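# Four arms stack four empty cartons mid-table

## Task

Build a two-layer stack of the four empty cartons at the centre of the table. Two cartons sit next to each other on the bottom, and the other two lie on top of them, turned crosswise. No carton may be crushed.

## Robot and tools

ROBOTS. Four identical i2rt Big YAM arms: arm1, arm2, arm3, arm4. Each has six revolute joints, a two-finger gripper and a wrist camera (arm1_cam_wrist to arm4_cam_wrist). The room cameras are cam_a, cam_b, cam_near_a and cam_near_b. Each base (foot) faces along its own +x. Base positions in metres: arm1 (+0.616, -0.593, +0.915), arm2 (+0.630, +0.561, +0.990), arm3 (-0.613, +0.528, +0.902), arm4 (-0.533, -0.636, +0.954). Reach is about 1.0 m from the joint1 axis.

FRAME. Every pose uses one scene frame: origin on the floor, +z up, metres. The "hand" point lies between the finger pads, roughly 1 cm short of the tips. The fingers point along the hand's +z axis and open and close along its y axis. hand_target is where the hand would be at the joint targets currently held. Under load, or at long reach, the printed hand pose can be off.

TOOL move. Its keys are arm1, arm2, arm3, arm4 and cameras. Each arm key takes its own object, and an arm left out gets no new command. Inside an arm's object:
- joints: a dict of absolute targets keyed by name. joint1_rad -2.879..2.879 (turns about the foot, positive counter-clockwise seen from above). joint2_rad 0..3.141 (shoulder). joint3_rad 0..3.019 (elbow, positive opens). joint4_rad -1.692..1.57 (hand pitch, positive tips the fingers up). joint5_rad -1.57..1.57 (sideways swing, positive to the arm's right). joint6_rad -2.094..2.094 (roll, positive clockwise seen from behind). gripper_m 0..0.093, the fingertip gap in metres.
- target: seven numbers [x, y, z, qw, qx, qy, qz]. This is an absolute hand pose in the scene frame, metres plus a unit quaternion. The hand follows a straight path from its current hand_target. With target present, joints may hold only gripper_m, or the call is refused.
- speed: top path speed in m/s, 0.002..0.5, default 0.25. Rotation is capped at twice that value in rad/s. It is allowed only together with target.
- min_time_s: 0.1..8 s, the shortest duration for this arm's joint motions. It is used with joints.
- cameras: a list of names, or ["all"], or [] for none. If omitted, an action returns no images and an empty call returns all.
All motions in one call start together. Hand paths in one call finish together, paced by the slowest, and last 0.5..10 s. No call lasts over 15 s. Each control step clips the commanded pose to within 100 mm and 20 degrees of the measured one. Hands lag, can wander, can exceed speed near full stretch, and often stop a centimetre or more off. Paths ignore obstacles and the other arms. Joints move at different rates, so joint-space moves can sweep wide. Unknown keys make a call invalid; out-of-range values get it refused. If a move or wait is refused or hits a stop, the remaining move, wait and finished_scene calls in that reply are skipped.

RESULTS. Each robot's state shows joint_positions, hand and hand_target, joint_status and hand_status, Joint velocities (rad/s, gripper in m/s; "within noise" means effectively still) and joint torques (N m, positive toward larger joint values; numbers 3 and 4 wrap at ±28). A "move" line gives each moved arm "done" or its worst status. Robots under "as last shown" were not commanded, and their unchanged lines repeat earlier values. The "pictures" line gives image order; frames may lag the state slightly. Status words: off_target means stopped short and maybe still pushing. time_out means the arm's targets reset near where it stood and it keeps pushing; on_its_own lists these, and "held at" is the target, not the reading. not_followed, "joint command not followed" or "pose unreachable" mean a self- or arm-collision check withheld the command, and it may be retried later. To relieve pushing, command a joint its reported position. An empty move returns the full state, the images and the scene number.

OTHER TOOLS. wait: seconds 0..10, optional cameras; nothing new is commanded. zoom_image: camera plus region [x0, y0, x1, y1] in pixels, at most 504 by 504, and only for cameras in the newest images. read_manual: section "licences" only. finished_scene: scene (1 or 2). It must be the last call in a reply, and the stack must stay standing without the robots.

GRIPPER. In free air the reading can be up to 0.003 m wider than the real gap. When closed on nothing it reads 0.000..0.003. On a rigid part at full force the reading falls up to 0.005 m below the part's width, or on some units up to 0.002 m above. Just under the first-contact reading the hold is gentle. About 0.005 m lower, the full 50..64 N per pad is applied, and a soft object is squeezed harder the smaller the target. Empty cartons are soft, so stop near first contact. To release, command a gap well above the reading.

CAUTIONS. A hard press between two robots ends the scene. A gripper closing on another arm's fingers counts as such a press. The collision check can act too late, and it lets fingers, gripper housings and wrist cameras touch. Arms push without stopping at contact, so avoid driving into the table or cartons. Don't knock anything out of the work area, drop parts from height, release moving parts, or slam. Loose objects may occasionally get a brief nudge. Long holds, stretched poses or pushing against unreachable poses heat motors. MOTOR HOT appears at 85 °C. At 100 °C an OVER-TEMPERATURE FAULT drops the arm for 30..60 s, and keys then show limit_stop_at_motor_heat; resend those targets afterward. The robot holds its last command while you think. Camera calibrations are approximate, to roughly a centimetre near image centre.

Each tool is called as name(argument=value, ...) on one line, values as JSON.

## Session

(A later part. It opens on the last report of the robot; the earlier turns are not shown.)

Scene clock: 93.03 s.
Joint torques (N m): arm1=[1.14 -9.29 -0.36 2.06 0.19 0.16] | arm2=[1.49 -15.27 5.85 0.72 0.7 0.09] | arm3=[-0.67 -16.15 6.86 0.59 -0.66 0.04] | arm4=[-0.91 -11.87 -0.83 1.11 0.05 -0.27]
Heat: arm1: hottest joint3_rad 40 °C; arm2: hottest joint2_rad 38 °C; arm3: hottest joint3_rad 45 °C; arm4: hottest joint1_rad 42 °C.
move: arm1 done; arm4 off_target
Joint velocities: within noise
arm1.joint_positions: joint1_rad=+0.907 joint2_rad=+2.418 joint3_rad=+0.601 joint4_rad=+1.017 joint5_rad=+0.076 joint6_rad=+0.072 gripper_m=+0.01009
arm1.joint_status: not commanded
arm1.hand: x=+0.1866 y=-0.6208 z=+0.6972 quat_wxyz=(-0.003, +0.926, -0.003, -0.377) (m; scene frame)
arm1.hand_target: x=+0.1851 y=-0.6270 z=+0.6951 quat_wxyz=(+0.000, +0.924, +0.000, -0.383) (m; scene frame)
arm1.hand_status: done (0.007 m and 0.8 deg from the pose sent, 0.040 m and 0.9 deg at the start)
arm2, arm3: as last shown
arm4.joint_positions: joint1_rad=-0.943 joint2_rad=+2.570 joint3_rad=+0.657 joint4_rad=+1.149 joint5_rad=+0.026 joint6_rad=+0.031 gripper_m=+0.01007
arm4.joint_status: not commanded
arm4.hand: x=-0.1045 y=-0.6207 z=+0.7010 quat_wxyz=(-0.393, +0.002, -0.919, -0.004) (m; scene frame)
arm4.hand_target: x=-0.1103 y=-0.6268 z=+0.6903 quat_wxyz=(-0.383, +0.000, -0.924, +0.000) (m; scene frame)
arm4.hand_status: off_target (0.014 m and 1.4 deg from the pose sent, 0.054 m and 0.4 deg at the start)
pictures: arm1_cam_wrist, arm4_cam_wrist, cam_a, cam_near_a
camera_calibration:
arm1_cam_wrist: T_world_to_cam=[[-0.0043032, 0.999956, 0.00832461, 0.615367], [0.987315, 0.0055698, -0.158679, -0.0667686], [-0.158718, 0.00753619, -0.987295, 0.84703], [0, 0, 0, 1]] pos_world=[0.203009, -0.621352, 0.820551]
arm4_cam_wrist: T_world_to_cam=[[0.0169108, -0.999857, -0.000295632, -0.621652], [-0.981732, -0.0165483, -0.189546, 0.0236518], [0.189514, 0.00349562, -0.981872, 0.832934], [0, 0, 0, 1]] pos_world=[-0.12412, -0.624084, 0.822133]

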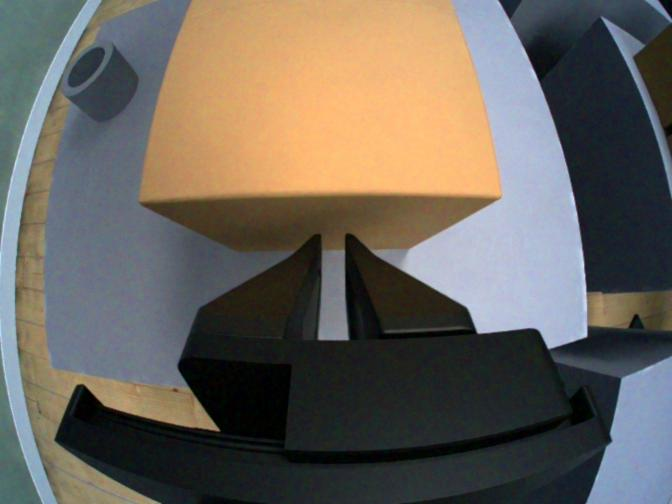

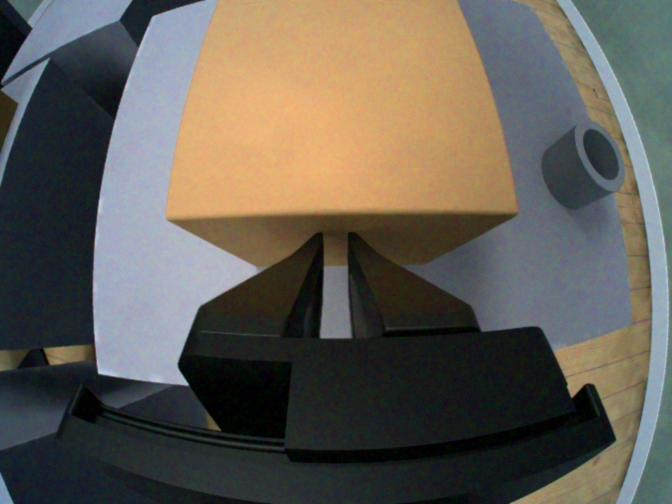

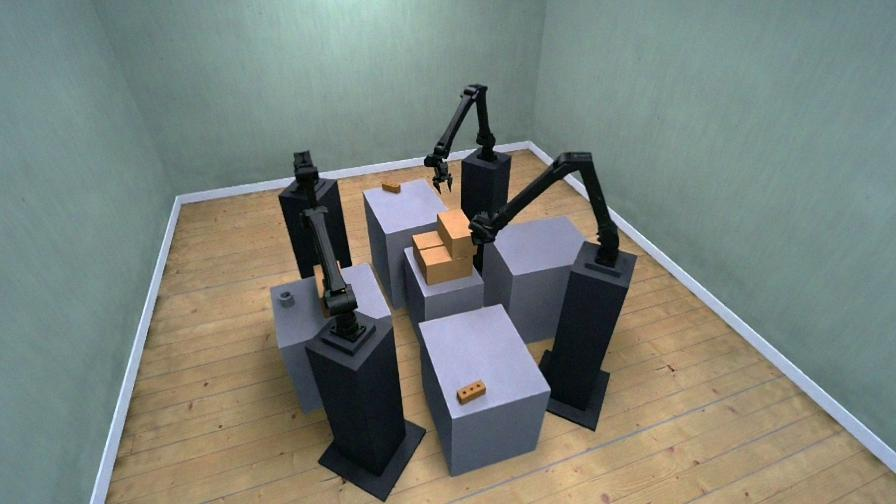

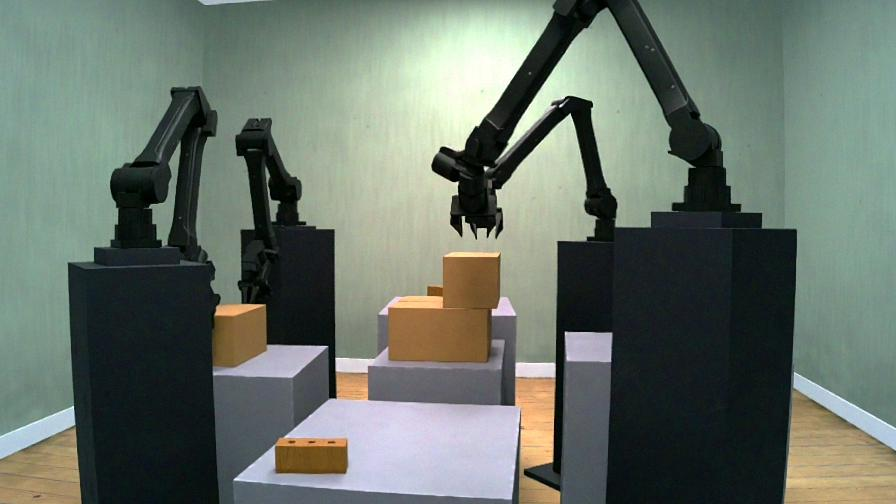

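move(arm1={"target":[0.165,-0.634,0.70,0,0.9239,0,-0.3827],"speed":0.05}, arm4={"target":[-0.09,-0.629,0.692,0.3827,0,0.9239,0],"speed":0.05})

move(arm1={"target":[0.14,-0.634,0.71,0,0.9239,0,-0.3827],"speed":0.05}, arm4={"target":[-0.065,-0.629,0.705,0.3827,0,0.9239,0],"speed":0.05}, cameras=["arm1_cam_wrist","arm4_cam_wrist","cam_near_a"])

Scene clock: 94.93 s.
Joint torques (N m): arm1=[1.2 -11.99 0.24 1.14 0.18 0.15] | arm2=[1.14 -14.51 5.94 0.79 0.68 0.09] | arm3=[-0.67 -16.21 6.86 0.59 -0.66 0.04] | arm4=[-0.97 -14.1 0.1 1.2 0.06 -0.23]
Heat: arm1: hottest joint3_rad 39 °C; arm2: hottest joint2_rad 38 °C; arm3: hottest joint3_rad 45 °C; arm4: hottest joint1_rad 42 °C.
move: arm1 off_target; arm4 off_target
Joint velocities: within noise
arm1.joint_positions: joint1_rad=+0.920 joint2_rad=+2.418 joint3_rad=+0.634 joint4_rad=+0.968 joint5_rad=+0.086 joint6_rad=+0.082 gripper_m=+0.01009
arm1.joint_status: not commanded
arm1.hand: x=+0.1773 y=-0.6259 z=+0.6917 quat_wxyz=(-0.004, +0.929, -0.003, -0.370) (m; scene frame)
arm1.hand_target: x=+0.1652 y=-0.6339 z=+0.7002 quat_wxyz=(+0.000, +0.924, +0.000, -0.383) (m; scene frame)
arm1.hand_status: off_target (0.017 m and 1.6 deg from the pose sent, 0.026 m and 0.8 deg at the start)
arm2, arm3: as last shown
arm4.joint_positions: joint1_rad=-0.950 joint2_rad=+2.570 joint3_rad=+0.687 joint4_rad=+1.078 joint5_rad=+0.020 joint6_rad=+0.024 gripper_m=+0.01007
arm4.joint_status: not commanded
arm4.hand: x=-0.1009 y=-0.6224 z=+0.6901 quat_wxyz=(-0.374, +0.003, -0.927, -0.003) (m; scene frame)
arm4.hand_target: x=-0.0903 y=-0.6290 z=+0.6922 quat_wxyz=(-0.383, +0.000, -0.924, +0.000) (m; scene frame)
arm4.hand_status: off_target (0.013 m and 1.2 deg from the pose sent, 0.019 m and 1.4 deg at the start)
pictures: none

Scene clock: 96.10 s.
Joint torques (N m): arm1=[0.5 -13.33 2.18 1.4 -0.02 0.11] | arm2=[1.73 -15.5 5.83 0.96 0.68 0.07] | arm3=[-0.62 -16.21 6.87 0.59 -0.66 0.04] | arm4=[-1.03 -16.91 1.76 1.52 0.06 -0.24]
Heat: arm1: hottest joint3_rad 39 °C; arm2: hottest joint2_rad 38 °C; arm3: hottest joint3_rad 44 °C; arm4: hottest joint1_rad 42 °C.
move: arm1 off_target; arm4 off_target
Joint velocities: within noise
arm1.joint_positions: joint1_rad=+0.920 joint2_rad=+2.387 joint3_rad=+0.653 joint4_rad=+0.869 joint5_rad=+0.086 joint6_rad=+0.082 gripper_m=+0.01009
arm1.joint_status: not commanded
arm1.hand: x=+0.1742 y=-0.6263 z=+0.6902 quat_wxyz=(-0.007, +0.938, -0.002, -0.347) (m; scene frame)
arm1.hand_target: x=+0.1412 y=-0.6339 z=+0.7111 quat_wxyz=(+0.000, +0.924, +0.000, -0.383) (m; scene frame)
arm1.hand_status: off_target (0.040 m and 4.4 deg from the pose sent, 0.042 m and 1.6 deg at the start)
arm2, arm3: as last shown
arm4.joint_positions: joint1_rad=-0.952 joint2_rad=+2.536 joint3_rad=+0.701 joint4_rad=+0.976 joint5_rad=+0.020 joint6_rad=+0.022 gripper_m=+0.01007
arm4.joint_status: not commanded
arm4.hand: x=-0.0986 y=-0.6232 z=+0.6876 quat_wxyz=(-0.349, +0.004, -0.937, -0.002) (m; scene frame)
arm4.hand_target: x=-0.0661 y=-0.6293 z=+0.7060 quat_wxyz=(-0.383, +0.000, -0.924, +0.001) (m; scene frame)
arm4.hand_status: off_target (0.038 m and 4.2 deg from the pose sent, 0.039 m and 1.2 deg at the start)
pictures: arm1_cam_wrist, arm4_cam_wrist, cam_near_a
camera_calibration:
arm1_cam_wrist: T_world_to_cam=[[-0.00456337, 0.999867, 0.0156379, 0.615857], [0.995449, 0.00603065, -0.0951055, -0.100509], [-0.0951872, 0.0151327, -0.995344, 0.837545], [0, 0, 0, 1]] pos_world=[0.182585, -0.627844, 0.814456]
arm4_cam_wrist: T_world_to_cam=[[0.0187858, -0.999819, 0.00287651, -0.626212], [-0.995357, -0.0189734, -0.0943685, -0.0415075], [0.094406, -0.00109037, -0.995533, 0.815838], [0, 0, 0, 1]] pos_world=[-0.106571, -0.625997, 0.810078]

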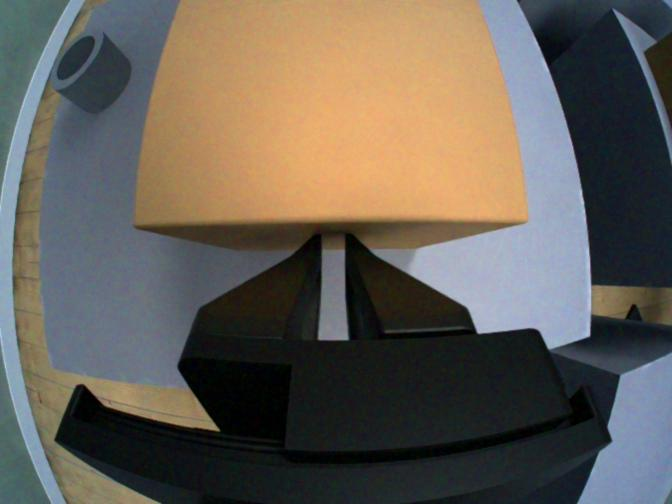

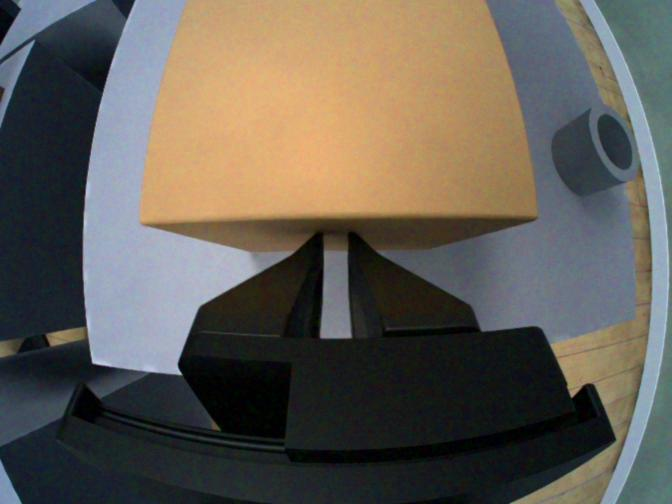

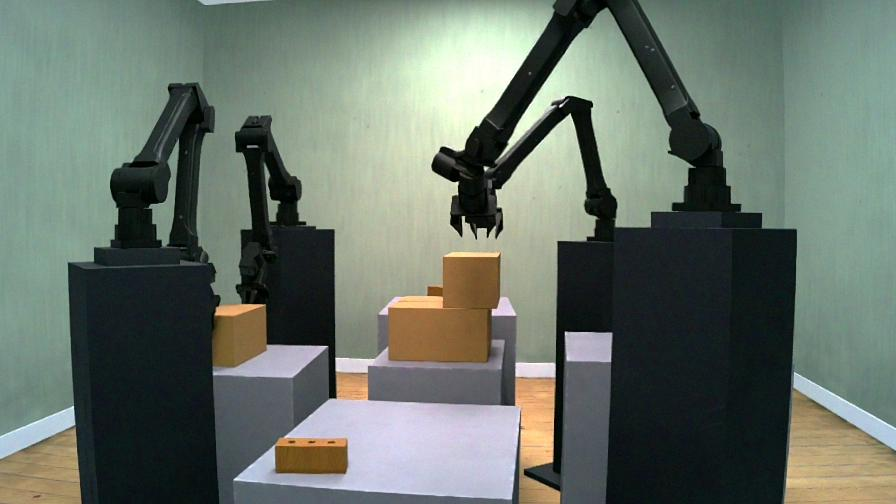

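move(arm1={"target":[0.13,-0.634,0.80,0,0.9239,0,-0.3827],"speed":0.06}, arm4={"target":[-0.055,-0.629,0.79,0.3827,0,0.9239,0],"speed":0.06}, cameras=["arm1_cam_wrist","arm4_cam_wrist","cam_near_a"])

move(arm1={"target":[0.13,-0.634,0.94,0,0.9239,0,-0.3827],"speed":0.06}, arm4={"target":[-0.055,-0.629,0.93,0.3827,0,0.9239,0],"speed":0.06}, cameras=["arm1_cam_wrist","arm4_cam_wrist","cam_near_a","cam_near_b"])

Scene clock: 99.60 s.
Joint torques (N m): arm1=[0.21 -13.92 3.89 2.28 0.02 0.09] | arm2=[1.2 -15.79 5.9 0.8 0.67 0.06] | arm3=[-0.67 -16.21 6.87 0.59 -0.66 0.05] | arm4=[-1.08 -17.55 3.47 2.3 0.08 -0.26]
Heat: arm1: hottest joint3_rad 39 °C; arm2: hottest joint2_rad 38 °C; arm3: hottest joint3_rad 44 °C; arm4: hottest joint1_rad 42 °C.
move: arm1 off_target; arm4 off_target
Joint velocities: within noise
arm1.joint_positions: joint1_rad=+0.920 joint2_rad=+2.088 joint3_rad=+0.580 joint4_rad=+0.600 joint5_rad=+0.083 joint6_rad=+0.082 gripper_m=+0.01009
arm1.joint_status: not commanded
arm1.hand: x=+0.1724 y=-0.6270 z=+0.7648 quat_wxyz=(-0.007, +0.945, +0.000, -0.327) (m; scene frame)
arm1.hand_target: x=+0.1321 y=-0.6337 z=+0.8008 quat_wxyz=(+0.000, +0.924, +0.000, -0.383) (m; scene frame)
arm1.hand_status: off_target (0.056 m and 6.8 deg from the pose sent, 0.119 m and 4.4 deg at the start)
arm2, arm3: as last shown
arm4.joint_positions: joint1_rad=-0.952 joint2_rad=+2.261 joint3_rad=+0.598 joint4_rad=+0.761 joint5_rad=+0.020 joint6_rad=+0.022 gripper_m=+0.01007
arm4.joint_status: not commanded
arm4.hand: x=-0.0987 y=-0.6233 z=+0.7584 quat_wxyz=(-0.329, +0.004, -0.944, -0.002) (m; scene frame)
arm4.hand_target: x=-0.0572 y=-0.6293 z=+0.7908 quat_wxyz=(-0.382, +0.000, -0.924, +0.001) (m; scene frame)
arm4.hand_status: off_target (0.054 m and 6.6 deg from the pose sent, 0.112 m and 4.2 deg at the start)
pictures: arm1_cam_wrist, arm4_cam_wrist, cam_near_a
camera_calibration:
arm1_cam_wrist: T_world_to_cam=[[-0.00722637, 0.999817, 0.0177209, 0.614133], [0.998589, 0.00814761, -0.0524776, -0.123498], [-0.0526124, 0.0173166, -0.998465, 0.907987], [0, 0, 0, 1]] pos_world=[0.175533, -0.628738, 0.889229]
arm4_cam_wrist: T_world_to_cam=[[0.0190157, -0.999812, 0.00368697, -0.627105], [-0.998455, -0.0191823, -0.0521592, -0.0672677], [0.0522201, -0.00268942, -0.998632, 0.883609], [0, 0, 0, 1]] pos_world=[-0.101381, -0.625902, 0.881204]

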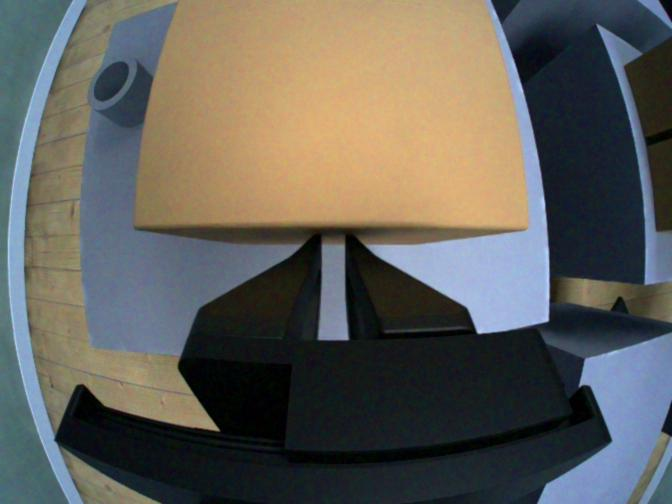

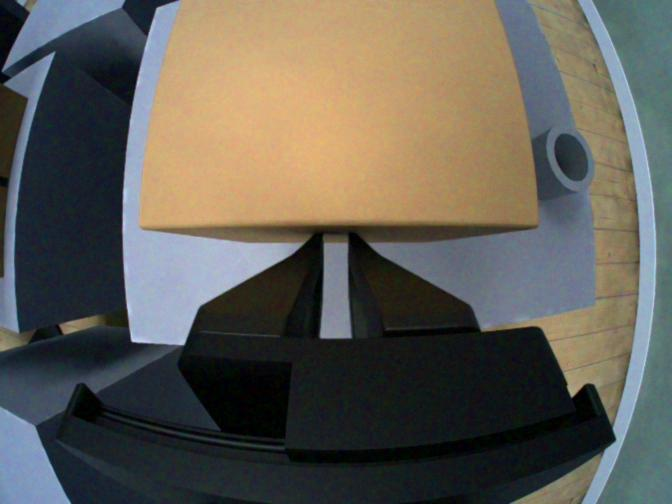

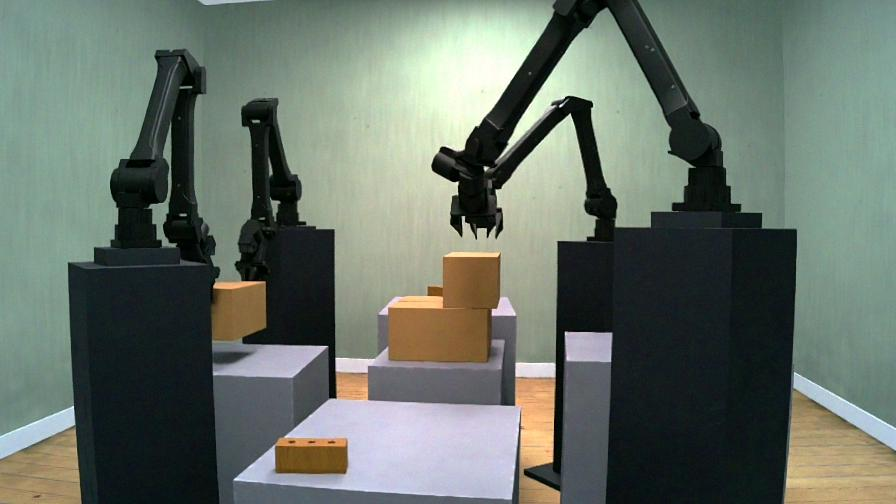

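Scene clock: 102.57 s.
Joint torques (N m): arm1=[0.21 -10.93 9.11 2.37 0.04 0.09] | arm2=[1.38 -15.5 5.91 0.69 0.65 0.04] | arm3=[-0.5 -16.15 6.91 0.62 -0.66 0.05] | arm4=[-0.79 -13.98 8.72 2.36 0.08 -0.26]
Heat: arm1: hottest joint3_rad 39 °C; arm2: hottest joint2_rad 38 °C; arm3: hottest joint3_rad 44 °C; arm4: hottest joint1_rad 42 °C.
move: arm1 off_target; arm4 off_target
Joint velocities: within noise
arm1.joint_positions: joint1_rad=+0.920 joint2_rad=+1.593 joint3_rad=+0.547 joint4_rad=+0.115 joint5_rad=+0.083 joint6_rad=+0.082 gripper_m=+0.01009
arm1.joint_status: not commanded
arm1.hand: x=+0.1792 y=-0.6262 z=+0.8938 quat_wxyz=(-0.008, +0.948, +0.000, -0.317) (m; scene frame)
arm1.hand_target: x=+0.1343 y=-0.6335 z=+0.9423 quat_wxyz=(+0.000, +0.924, +0.000, -0.383) (m; scene frame)
arm1.hand_status: off_target (0.068 m and 8.1 deg from the pose sent, 0.180 m and 6.8 deg at the start)
arm2, arm3: as last shown
arm4.joint_positions: joint1_rad=-0.952 joint2_rad=+1.733 joint3_rad=+0.522 joint4_rad=+0.312 joint5_rad=+0.020 joint6_rad=+0.022 gripper_m=+0.01007
arm4.joint_status: not commanded
arm4.hand: x=-0.0940 y=-0.6234 z=+0.8955 quat_wxyz=(-0.330, +0.004, -0.944, -0.002) (m; scene frame)
arm4.hand_target: x=-0.0574 y=-0.6293 z=+0.9312 quat_wxyz=(-0.383, +0.000, -0.924, +0.001) (m; scene frame)
arm4.hand_status: off_target (0.052 m and 6.5 deg from the pose sent, 0.177 m and 6.6 deg at the start)
pictures: arm1_cam_wrist, arm4_cam_wrist, cam_near_a, cam_near_b
camera_calibration:
arm1_cam_wrist: T_world_to_cam=[[-0.00786728, 0.999776, 0.0196636, 0.609485], [0.9995, 0.00846415, -0.0304577, -0.143235], [-0.0306173, 0.0194141, -0.999343, 1.0353], [0, 0, 0, 1]] pos_world=[0.179656, -0.628235, 1.01827]
arm4_cam_wrist: T_world_to_cam=[[0.0190079, -0.999812, 0.00372887, -0.627738], [-0.998337, -0.0191826, -0.0543579, -0.0534731], [0.0544193, -0.00268944, -0.998515, 1.02028], [0, 0, 0, 1]] pos_world=[-0.0969753, -0.625902, 1.0182]

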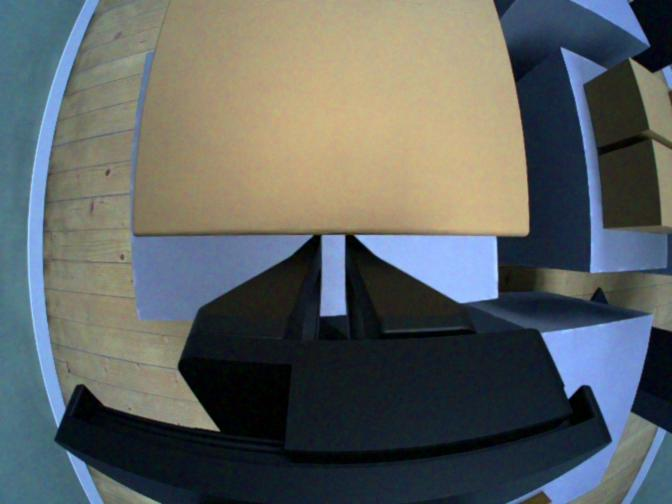

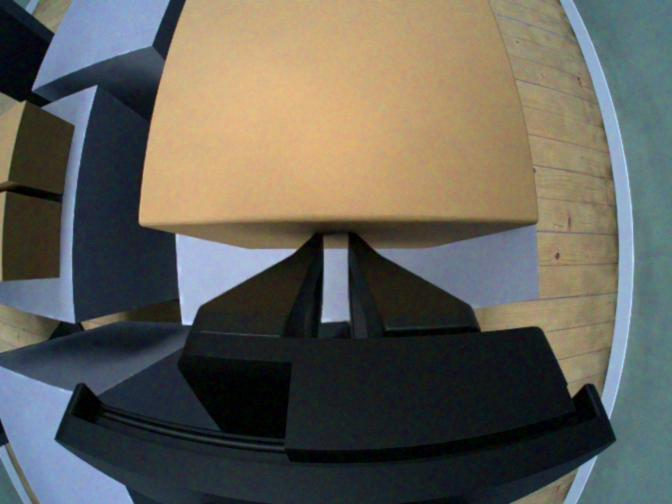

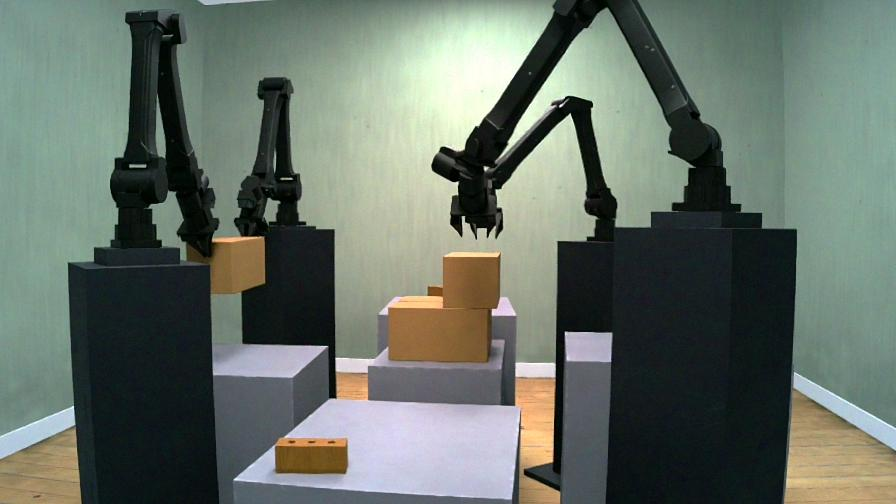

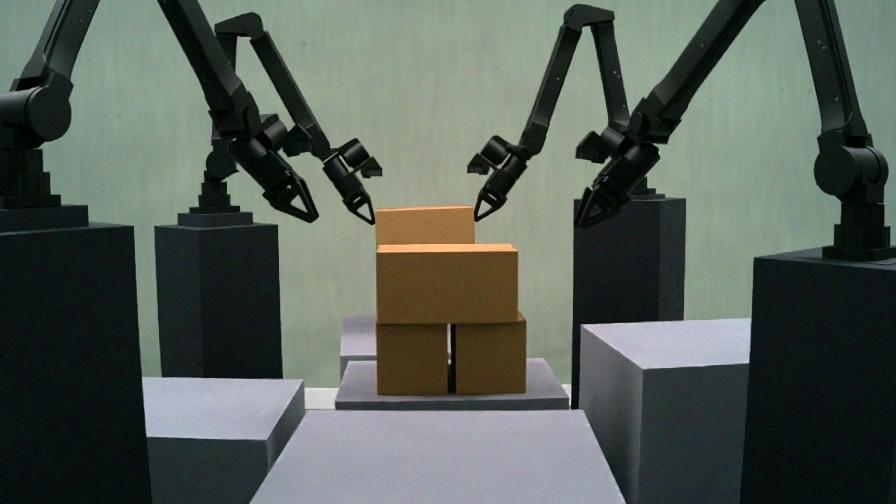

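move(arm1={"target":[0.11,-0.45,0.945,0,0.9239,0,-0.3827],"speed":0.08}, arm4={"target":[-0.075,-0.445,0.935,0.3827,0,0.9239,0],"speed":0.08}, arm2={"target":[0.28,0.34,1.0,0,0.9239,0,-0.3827],"speed":0.15}, arm3={"target":[-0.26,0.34,1.0,0.3827,0,0.9239,0],"speed":0.15})

move(arm1={"target":[0.095,-0.27,0.945,0,0.9239,0,-0.3827],"speed":0.08}, arm4={"target":[-0.09,-0.265,0.935,0.3827,0,0.9239,0],"speed":0.08}, cameras=["arm1_cam_wrist","arm4_cam_wrist","cam_near_a","cam_near_b"])

Scene clock: 107.33 s.
Joint torques (N m): arm1=[-0.67 -8.59 11.23 1.88 -0.42 0.04] | arm2=[0.32 -8 5.31 2.33 0.15 -0.15] | arm3=[1.26 -8.06 7.42 1.58 -0.14 0.22] | arm4=[0.21 -10.7 12.64 1.77 0.71 -0.09]
Heat: arm1: hottest joint3_rad 40 °C; arm2: hottest joint2_rad 38 °C; arm3: hottest joint3_rad 44 °C; arm4: hottest joint1_rad 42 °C.
move: arm1 off_target; arm2 done; arm3 done; arm4 off_target
Joint velocities: within noise
arm1.joint_positions: joint1_rad=+0.459 joint2_rad=+1.620 joint3_rad=+0.652 joint4_rad=+0.045 joint5_rad=-0.239 joint6_rad=-0.253 gripper_m=+0.01009
arm1.joint_status: not commanded
arm1.hand: x=+0.1593 y=-0.4688 z=+0.9115 quat_wxyz=(+0.014, +0.942, -0.009, -0.335) (m; scene frame)
arm1.hand_target: x=+0.1152 y=-0.4514 z=+0.9482 quat_wxyz=(+0.000, +0.924, +0.000, -0.383) (m; scene frame)
arm1.hand_status: off_target (0.062 m and 6.1 deg from the pose sent, 0.196 m and 8.1 deg at the start)
arm2.joint_positions: joint1_rad=+0.023 joint2_rad=+1.533 joint3_rad=+0.523 joint4_rad=+0.022 joint5_rad=+0.517 joint6_rad=+0.617 gripper_m=+0.06008
arm2.joint_status: not commanded
arm2.hand: x=+0.2834 y=+0.3390 z=+0.9931 quat_wxyz=(+0.008, -0.927, -0.003, +0.374) (m; scene frame)
arm2.hand_target: x=+0.2800 y=+0.3400 z=+1.0000 quat_wxyz=(+0.000, -0.924, +0.000, +0.383) (m; scene frame)
arm2.hand_status: done (0.008 m and 1.5 deg from the pose sent, 0.247 m and 0.7 deg at the start)
arm3.joint_positions: joint1_rad=+0.214 joint2_rad=+1.203 joint3_rad=+0.551 joint4_rad=-0.282 joint5_rad=-0.460 joint6_rad=-0.530 gripper_m=+0.06009
arm3.joint_status: not commanded
arm3.hand: x=-0.2645 y=+0.3384 z=+0.9936 quat_wxyz=(-0.375, -0.004, -0.927, -0.005) (m; scene frame)
arm3.hand_target: x=-0.2601 y=+0.3401 z=+1.0000 quat_wxyz=(-0.383, +0.000, -0.924, +0.000) (m; scene frame)
arm3.hand_status: done (0.008 m and 1.1 deg from the pose sent, 0.243 m and 0.9 deg at the start)
arm4.joint_positions: joint1_rad=-0.470 joint2_rad=+1.711 joint3_rad=+0.580 joint4_rad=+0.182 joint5_rad=+0.350 joint6_rad=+0.378 gripper_m=+0.01007
arm4.joint_status: not commanded
arm4.hand: x=-0.1184 y=-0.4681 z=+0.9118 quat_wxyz=(-0.344, +0.013, -0.939, +0.018) (m; scene frame)
arm4.hand_target: x=-0.0788 y=-0.4465 z=+0.9382 quat_wxyz=(-0.383, +0.000, -0.924, +0.000) (m; scene frame)
arm4.hand_status: off_target (0.054 m and 5.4 deg from the pose sent, 0.184 m and 6.5 deg at the start)
pictures: none

Scene clock: 110.30 s.
Joint torques (N m): arm1=[1.14 -11.99 12.53 1.87 -0.93 0.05] | arm2=[0.38 -7.59 5.23 2.58 0.2 -0.09] | arm3=[1.26 -7.94 7.5 1.55 -0.14 0.21] | arm4=[-1.49 -14.04 14.04 1.47 1.23 -0.12]
Heat: arm1: hottest joint3_rad 41 °C; arm2: hottest joint2_rad 38 °C; arm3: hottest joint3_rad 44 °C; arm4: hottest joint1_rad 42 °C.
move: arm1 off_target; arm4 off_target
Joint velocities: within noise
arm1.joint_positions: joint1_rad=+0.114 joint2_rad=+1.828 joint3_rad=+0.962 joint4_rad=-0.171 joint5_rad=-0.440 joint6_rad=-0.516 gripper_m=+0.01009
arm1.joint_status: not commanded
arm1.hand: x=+0.1471 y=-0.2974 z=+0.9041 quat_wxyz=(+0.027, +0.943, -0.027, -0.332) (m; scene frame)
arm1.hand_target: x=+0.1007 y=-0.2741 z=+0.9489 quat_wxyz=(+0.000, +0.924, +0.000, -0.383) (m; scene frame)
arm1.hand_status: off_target (0.072 m and 7.6 deg from the pose sent, 0.212 m and 6.1 deg at the start)
arm2, arm3: as last shown
arm4.joint_positions: joint1_rad=-0.107 joint2_rad=+1.883 joint3_rad=+0.911 joint4_rad=-0.111 joint5_rad=+0.545 joint6_rad=+0.685 gripper_m=+0.01007
arm4.joint_status: not commanded
arm4.hand: x=-0.1313 y=-0.2901 z=+0.9120 quat_wxyz=(-0.349, +0.028, -0.936, +0.020) (m; scene frame)
arm4.hand_target: x=-0.0931 y=-0.2681 z=+0.9377 quat_wxyz=(-0.383, +0.000, -0.924, +0.000) (m; scene frame)
arm4.hand_status: off_target (0.053 m and 5.7 deg from the pose sent, 0.206 m and 5.4 deg at the start)
pictures: arm1_cam_wrist, arm4_cam_wrist, cam_near_a, cam_near_b
camera_calibration:
arm1_cam_wrist: T_world_to_cam=[[0.021323, 0.997653, -0.0650672, 0.351971], [0.997783, -0.0253392, -0.0615366, -0.0952327], [-0.0630409, -0.0636108, -0.995982, 1.01526], [0, 0, 0, 1]] pos_world=[0.151519, -0.288976, 1.02822]
arm4_cam_wrist: T_world_to_cam=[[0.0485309, -0.9969, 0.0619286, -0.342271], [-0.99405, -0.0542595, -0.0944486, -0.0564659], [0.0975161, -0.0569765, -0.993602, 1.02521], [0, 0, 0, 1]] pos_world=[-0.139494, -0.285861, 1.03452]

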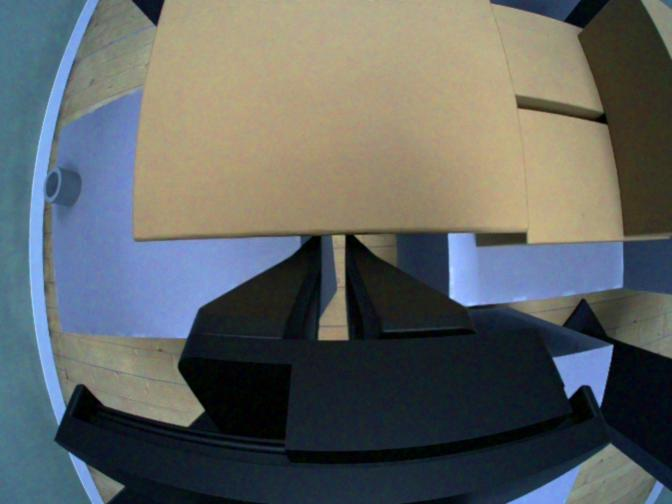

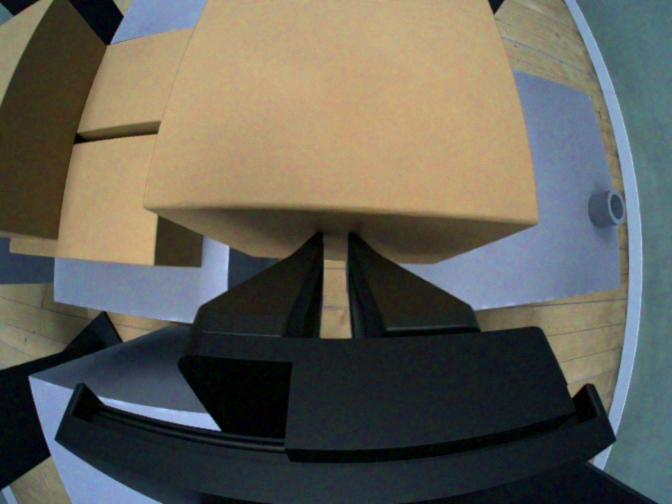

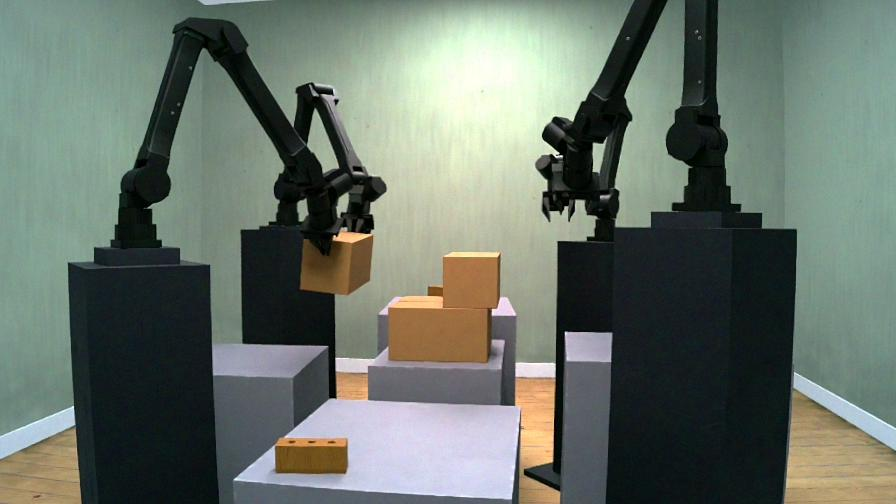

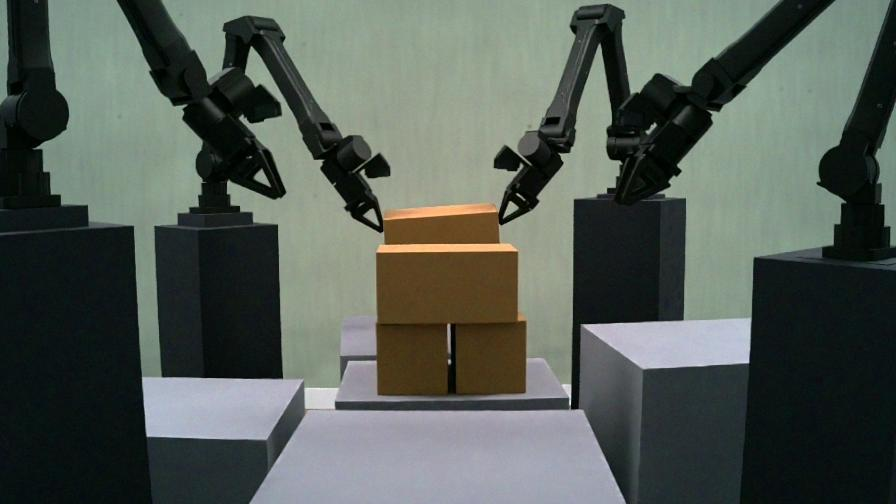

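move(arm1={"target":[0.093,-0.16,0.945,0,0.9239,0,-0.3827],"speed":0.07}, arm4={"target":[-0.092,-0.16,0.935,0.3827,0,0.9239,0],"speed":0.07})

move(arm1={"target":[0.093,-0.065,0.94,0,0.9239,0,-0.3827],"speed":0.06}, arm4={"target":[-0.092,-0.07,0.93,0.3827,0,0.9239,0],"speed":0.06}, cameras=["arm1_cam_wrist","arm4_cam_wrist","cam_near_a","cam_near_b"])

zoom_image(camera="cam_near_a", region=[340, 200, 540, 400])

Scene clock: 116.00 s.
Joint torques (N m): arm1=[2.26 -14.56 13.03 1.77 -1.17 0.04] | arm2=[-0.32 -8.18 5.3 2.37 0.17 -0.1] | arm3=[1.26 -7.88 7.51 1.55 -0.14 0.21] | arm4=[-2.49 -16.91 14.75 1.39 1.43 -0.1]
Heat: arm1: hottest joint3_rad 44 °C; arm2: hottest joint2_rad 38 °C; arm3: hottest joint3_rad 44 °C; arm4: hottest joint1_rad 42 °C.
move: arm1 off_target; arm4 off_target
Joint velocities: within noise
arm1.joint_positions: joint1_rad=-0.042 joint2_rad=+1.986 joint3_rad=+1.231 joint4_rad=-0.345 joint5_rad=-0.520 joint6_rad=-0.649 gripper_m=+0.01009
arm1.joint_status: not commanded
arm1.hand: x=+0.1448 y=-0.1852 z=+0.9018 quat_wxyz=(+0.030, +0.941, -0.036, -0.335) (m; scene frame)
arm1.hand_target: x=+0.0983 y=-0.1652 z=+0.9488 quat_wxyz=(+0.000, +0.924, +0.000, -0.383) (m; scene frame)
arm1.hand_status: off_target (0.072 m and 7.8 deg from the pose sent, 0.153 m and 7.6 deg at the start)
arm2, arm3: as last shown
arm4.joint_positions: joint1_rad=+0.030 joint2_rad=+2.030 joint3_rad=+1.202 joint4_rad=-0.313 joint5_rad=+0.604 joint6_rad=+0.811 gripper_m=+0.01006
arm4.joint_status: not commanded
arm4.hand: x=-0.1343 y=-0.1774 z=+0.9158 quat_wxyz=(-0.355, +0.034, -0.934, +0.015) (m; scene frame)
arm4.hand_target: x=-0.0945 y=-0.1635 z=+0.9372 quat_wxyz=(-0.383, +0.000, -0.924, +0.000) (m; scene frame)
arm4.hand_status: off_target (0.050 m and 5.4 deg from the pose sent, 0.138 m and 5.7 deg at the start)
pictures: none

Scene clock: 118.40 s.
Joint torques (N m): arm1=[2.9 -16.97 13.29 1.54 -1.29 0.06] | arm2=[0.5 -8.35 5.33 2.26 0.21 -0.1] | arm3=[1.32 -7.88 7.54 1.55 -0.14 0.2] | arm4=[-2.96 -19.31 15.19 1.13 1.48 -0.14]
Heat: arm1: hottest joint3_rad 45 °C; arm2: hottest joint2_rad 38 °C; arm3: hottest joint3_rad 44 °C; arm4: hottest joint1_rad 42 °C.
move: arm1 off_target; arm4 off_target
Joint velocities: within noise
arm1.joint_positions: joint1_rad=-0.146 joint2_rad=+2.156 joint3_rad=+1.523 joint4_rad=-0.511 joint5_rad=-0.570 joint6_rad=-0.748 gripper_m=+0.01009
arm1.joint_status: not commanded
arm1.hand: x=+0.1434 y=-0.0855 z=+0.8964 quat_wxyz=(+0.029, +0.939, -0.039, -0.341) (m; scene frame)
arm1.hand_target: x=+0.0974 y=-0.0709 z=+0.9431 quat_wxyz=(+0.000, +0.924, +0.000, -0.383) (m; scene frame)
arm1.hand_status: off_target (0.070 m and 7.5 deg from the pose sent, 0.137 m and 7.9 deg at the start)
arm2, arm3: as last shown
arm4.joint_positions: joint1_rad=+0.114 joint2_rad=+2.190 joint3_rad=+1.508 joint4_rad=-0.495 joint5_rad=+0.638 joint6_rad=+0.896 gripper_m=+0.01006
arm4.joint_status: not commanded
arm4.hand: x=-0.1358 y=-0.0799 z=+0.9164 quat_wxyz=(-0.360, +0.036, -0.932, +0.009) (m; scene frame)
arm4.hand_target: x=-0.0941 y=-0.0738 z=+0.9316 quat_wxyz=(-0.383, +0.000, -0.924, +0.000) (m; scene frame)
arm4.hand_status: off_target (0.047 m and 5.0 deg from the pose sent, 0.116 m and 5.4 deg at the start)
pictures: arm1_cam_wrist, arm4_cam_wrist, cam_near_a, cam_near_b
camera_calibration:
arm1_cam_wrist: T_world_to_cam=[[0.0408303, 0.996276, -0.0759403, 0.146889], [0.995659, -0.046932, -0.0803804, -0.0712803], [-0.0836451, -0.0723287, -0.993867, 1.02123], [0, 0, 0, 1]] pos_world=[0.150394, -0.0758234, 1.02039]
arm4_cam_wrist: T_world_to_cam=[[0.0698598, -0.996446, 0.0470722, -0.11619], [-0.990319, -0.0749496, -0.116834, -0.0298448], [0.119947, -0.0384545, -0.992035, 1.04501], [0, 0, 0, 1]] pos_world=[-0.146785, -0.0778281, 1.03867]

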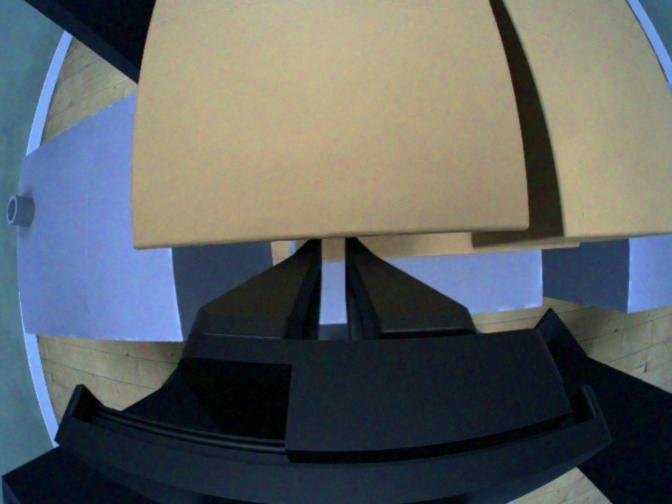

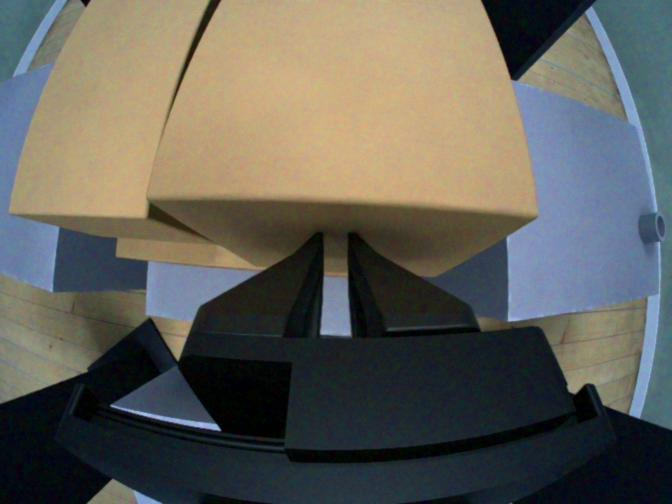

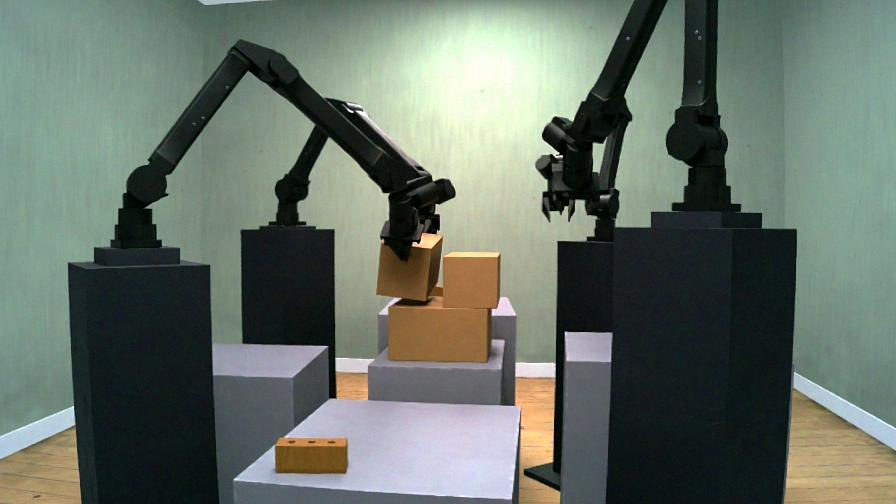

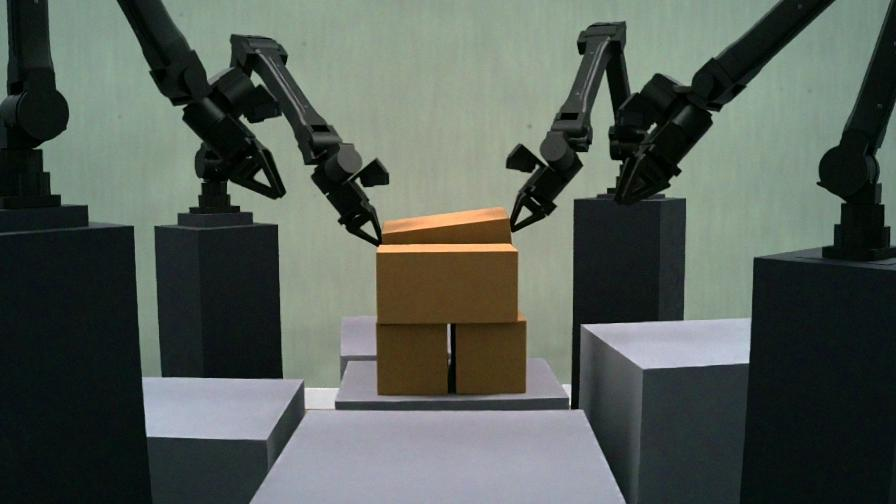

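Scaled by 2.520 from the camera's 896x504 image, which has a finer 1280x720 frame.

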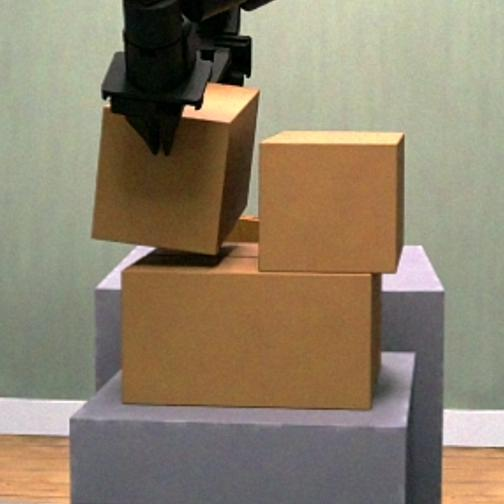

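move(arm1={"target":[0.093,-0.034,0.94,0,0.9239,0,-0.3827],"speed":0.05}, arm4={"target":[-0.092,-0.039,0.915,0.3827,0,0.9239,0],"speed":0.05}, cameras=["arm1_cam_wrist","arm4_cam_wrist","cam_near_a","cam_near_b"])

zoom_image(camera="cam_near_a", region=[340, 200, 540, 400])

Scene clock: 121.67 s.
Joint torques (N m): arm1=[3.25 -16.97 12.9 1.42 -1.23 0.07] | arm2=[-0.03 -8.53 5.42 2.5 0.18 -0.09] | arm3=[1.2 -7.88 7.54 1.55 -0.14 0.21] | arm4=[-3.08 -21.13 15.95 1.21 1.61 -0.11]
Heat: arm1: hottest joint3_rad 46 °C; arm2: hottest joint2_rad 38 °C; arm3: hottest joint3_rad 44 °C; arm4: hottest joint3_rad 43 °C.
move: arm1 off_target; arm4 off_target
Joint velocities: within noise
arm1.joint_positions: joint1_rad=-0.178 joint2_rad=+2.210 joint3_rad=+1.651 joint4_rad=-0.575 joint5_rad=-0.586 joint6_rad=-0.776 gripper_m=+0.01009
arm1.joint_status: not commanded
arm1.hand: x=+0.1403 y=-0.0455 z=+0.9071 quat_wxyz=(+0.020, +0.936, -0.037, -0.349) (m; scene frame)
arm1.hand_target: x=+0.0964 y=-0.0388 z=+0.9421 quat_wxyz=(+0.000, +0.924, +0.000, -0.383) (m; scene frame)
arm1.hand_status: off_target (0.059 m and 6.3 deg from the pose sent, 0.084 m and 7.5 deg at the start)
arm2, arm3: as last shown
arm4.joint_positions: joint1_rad=+0.137 joint2_rad=+2.283 joint3_rad=+1.610 joint4_rad=-0.545 joint5_rad=+0.645 joint6_rad=+0.921 gripper_m=+0.01006
arm4.joint_status: not commanded
arm4.hand: x=-0.1407 y=-0.0551 z=+0.8895 quat_wxyz=(-0.354, +0.041, -0.934, +0.019) (m; scene frame)
arm4.hand_target: x=-0.0947 y=-0.0440 z=+0.9173 quat_wxyz=(-0.383, +0.000, -0.924, +0.000) (m; scene frame)
arm4.hand_status: off_target (0.057 m and 6.3 deg from the pose sent, 0.060 m and 5.0 deg at the start)
pictures: arm1_cam_wrist, arm4_cam_wrist, cam_near_a, cam_near_b
camera_calibration:
arm1_cam_wrist: T_world_to_cam=[[0.0430385, 0.99737, -0.0583239, 0.0918056], [0.99392, -0.048665, -0.0987612, -0.0486952], [-0.10134, -0.0537187, -0.9934, 1.03736], [0, 0, 0, 1]] pos_world=[0.149573, -0.0382084, 1.03106]
arm4_cam_wrist: T_world_to_cam=[[0.0730842, -0.994916, 0.0692823, -0.109162], [-0.991529, -0.079963, -0.102355, -0.0492943], [0.107375, -0.0612148, -0.992332, 1.01711], [0, 0, 0, 1]] pos_world=[-0.150111, -0.0502868, 1.01183]

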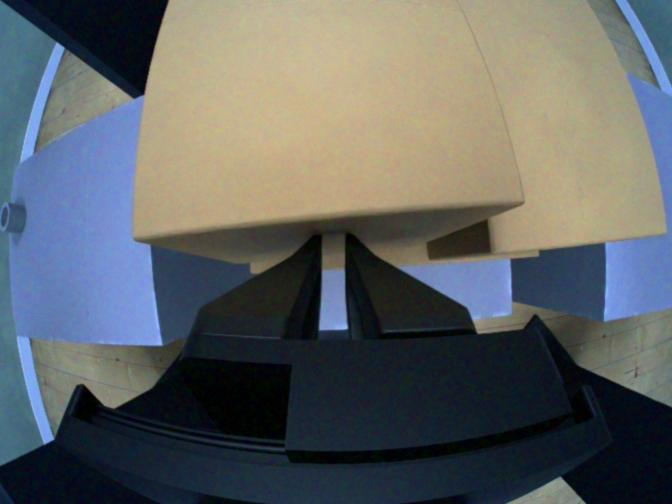

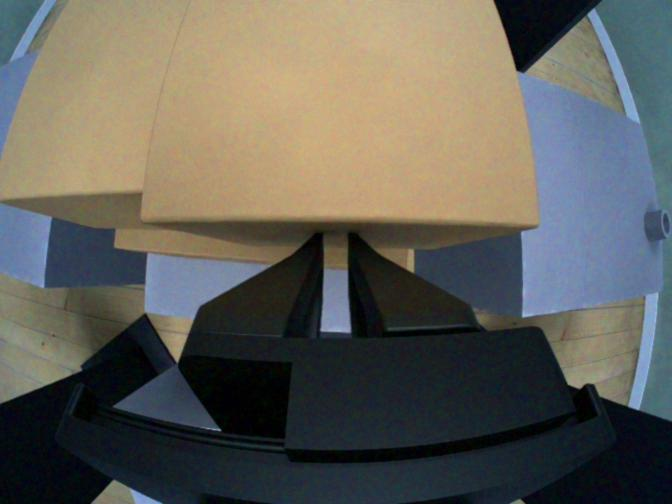

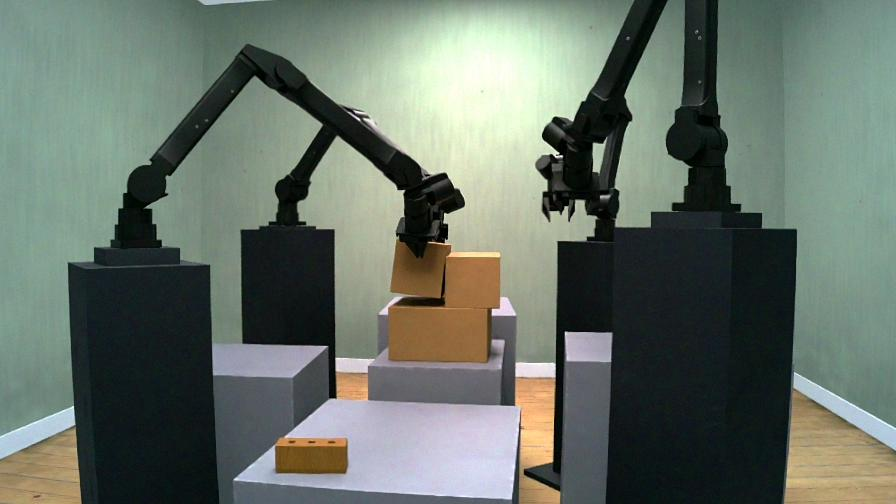

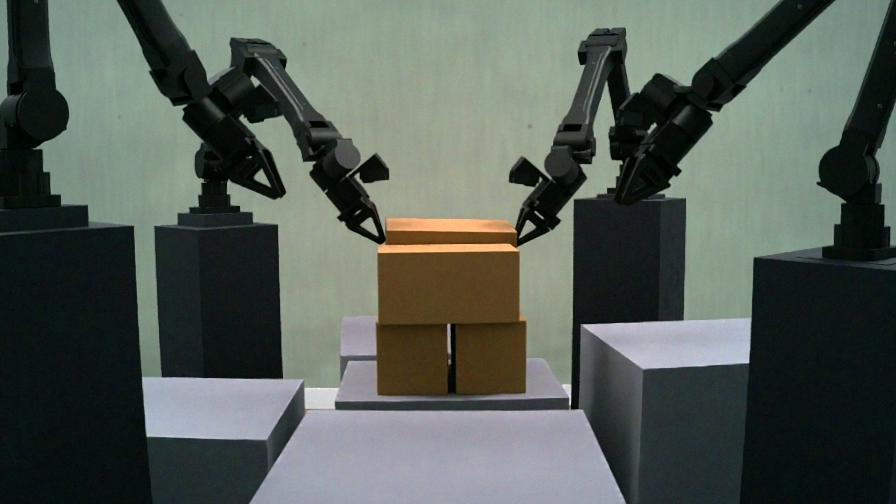

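Scaled by 2.520 from the camera's 896x504 image, which has a finer 1280x720 frame.

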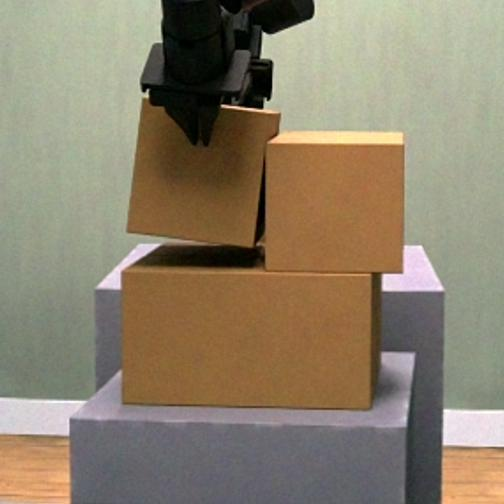

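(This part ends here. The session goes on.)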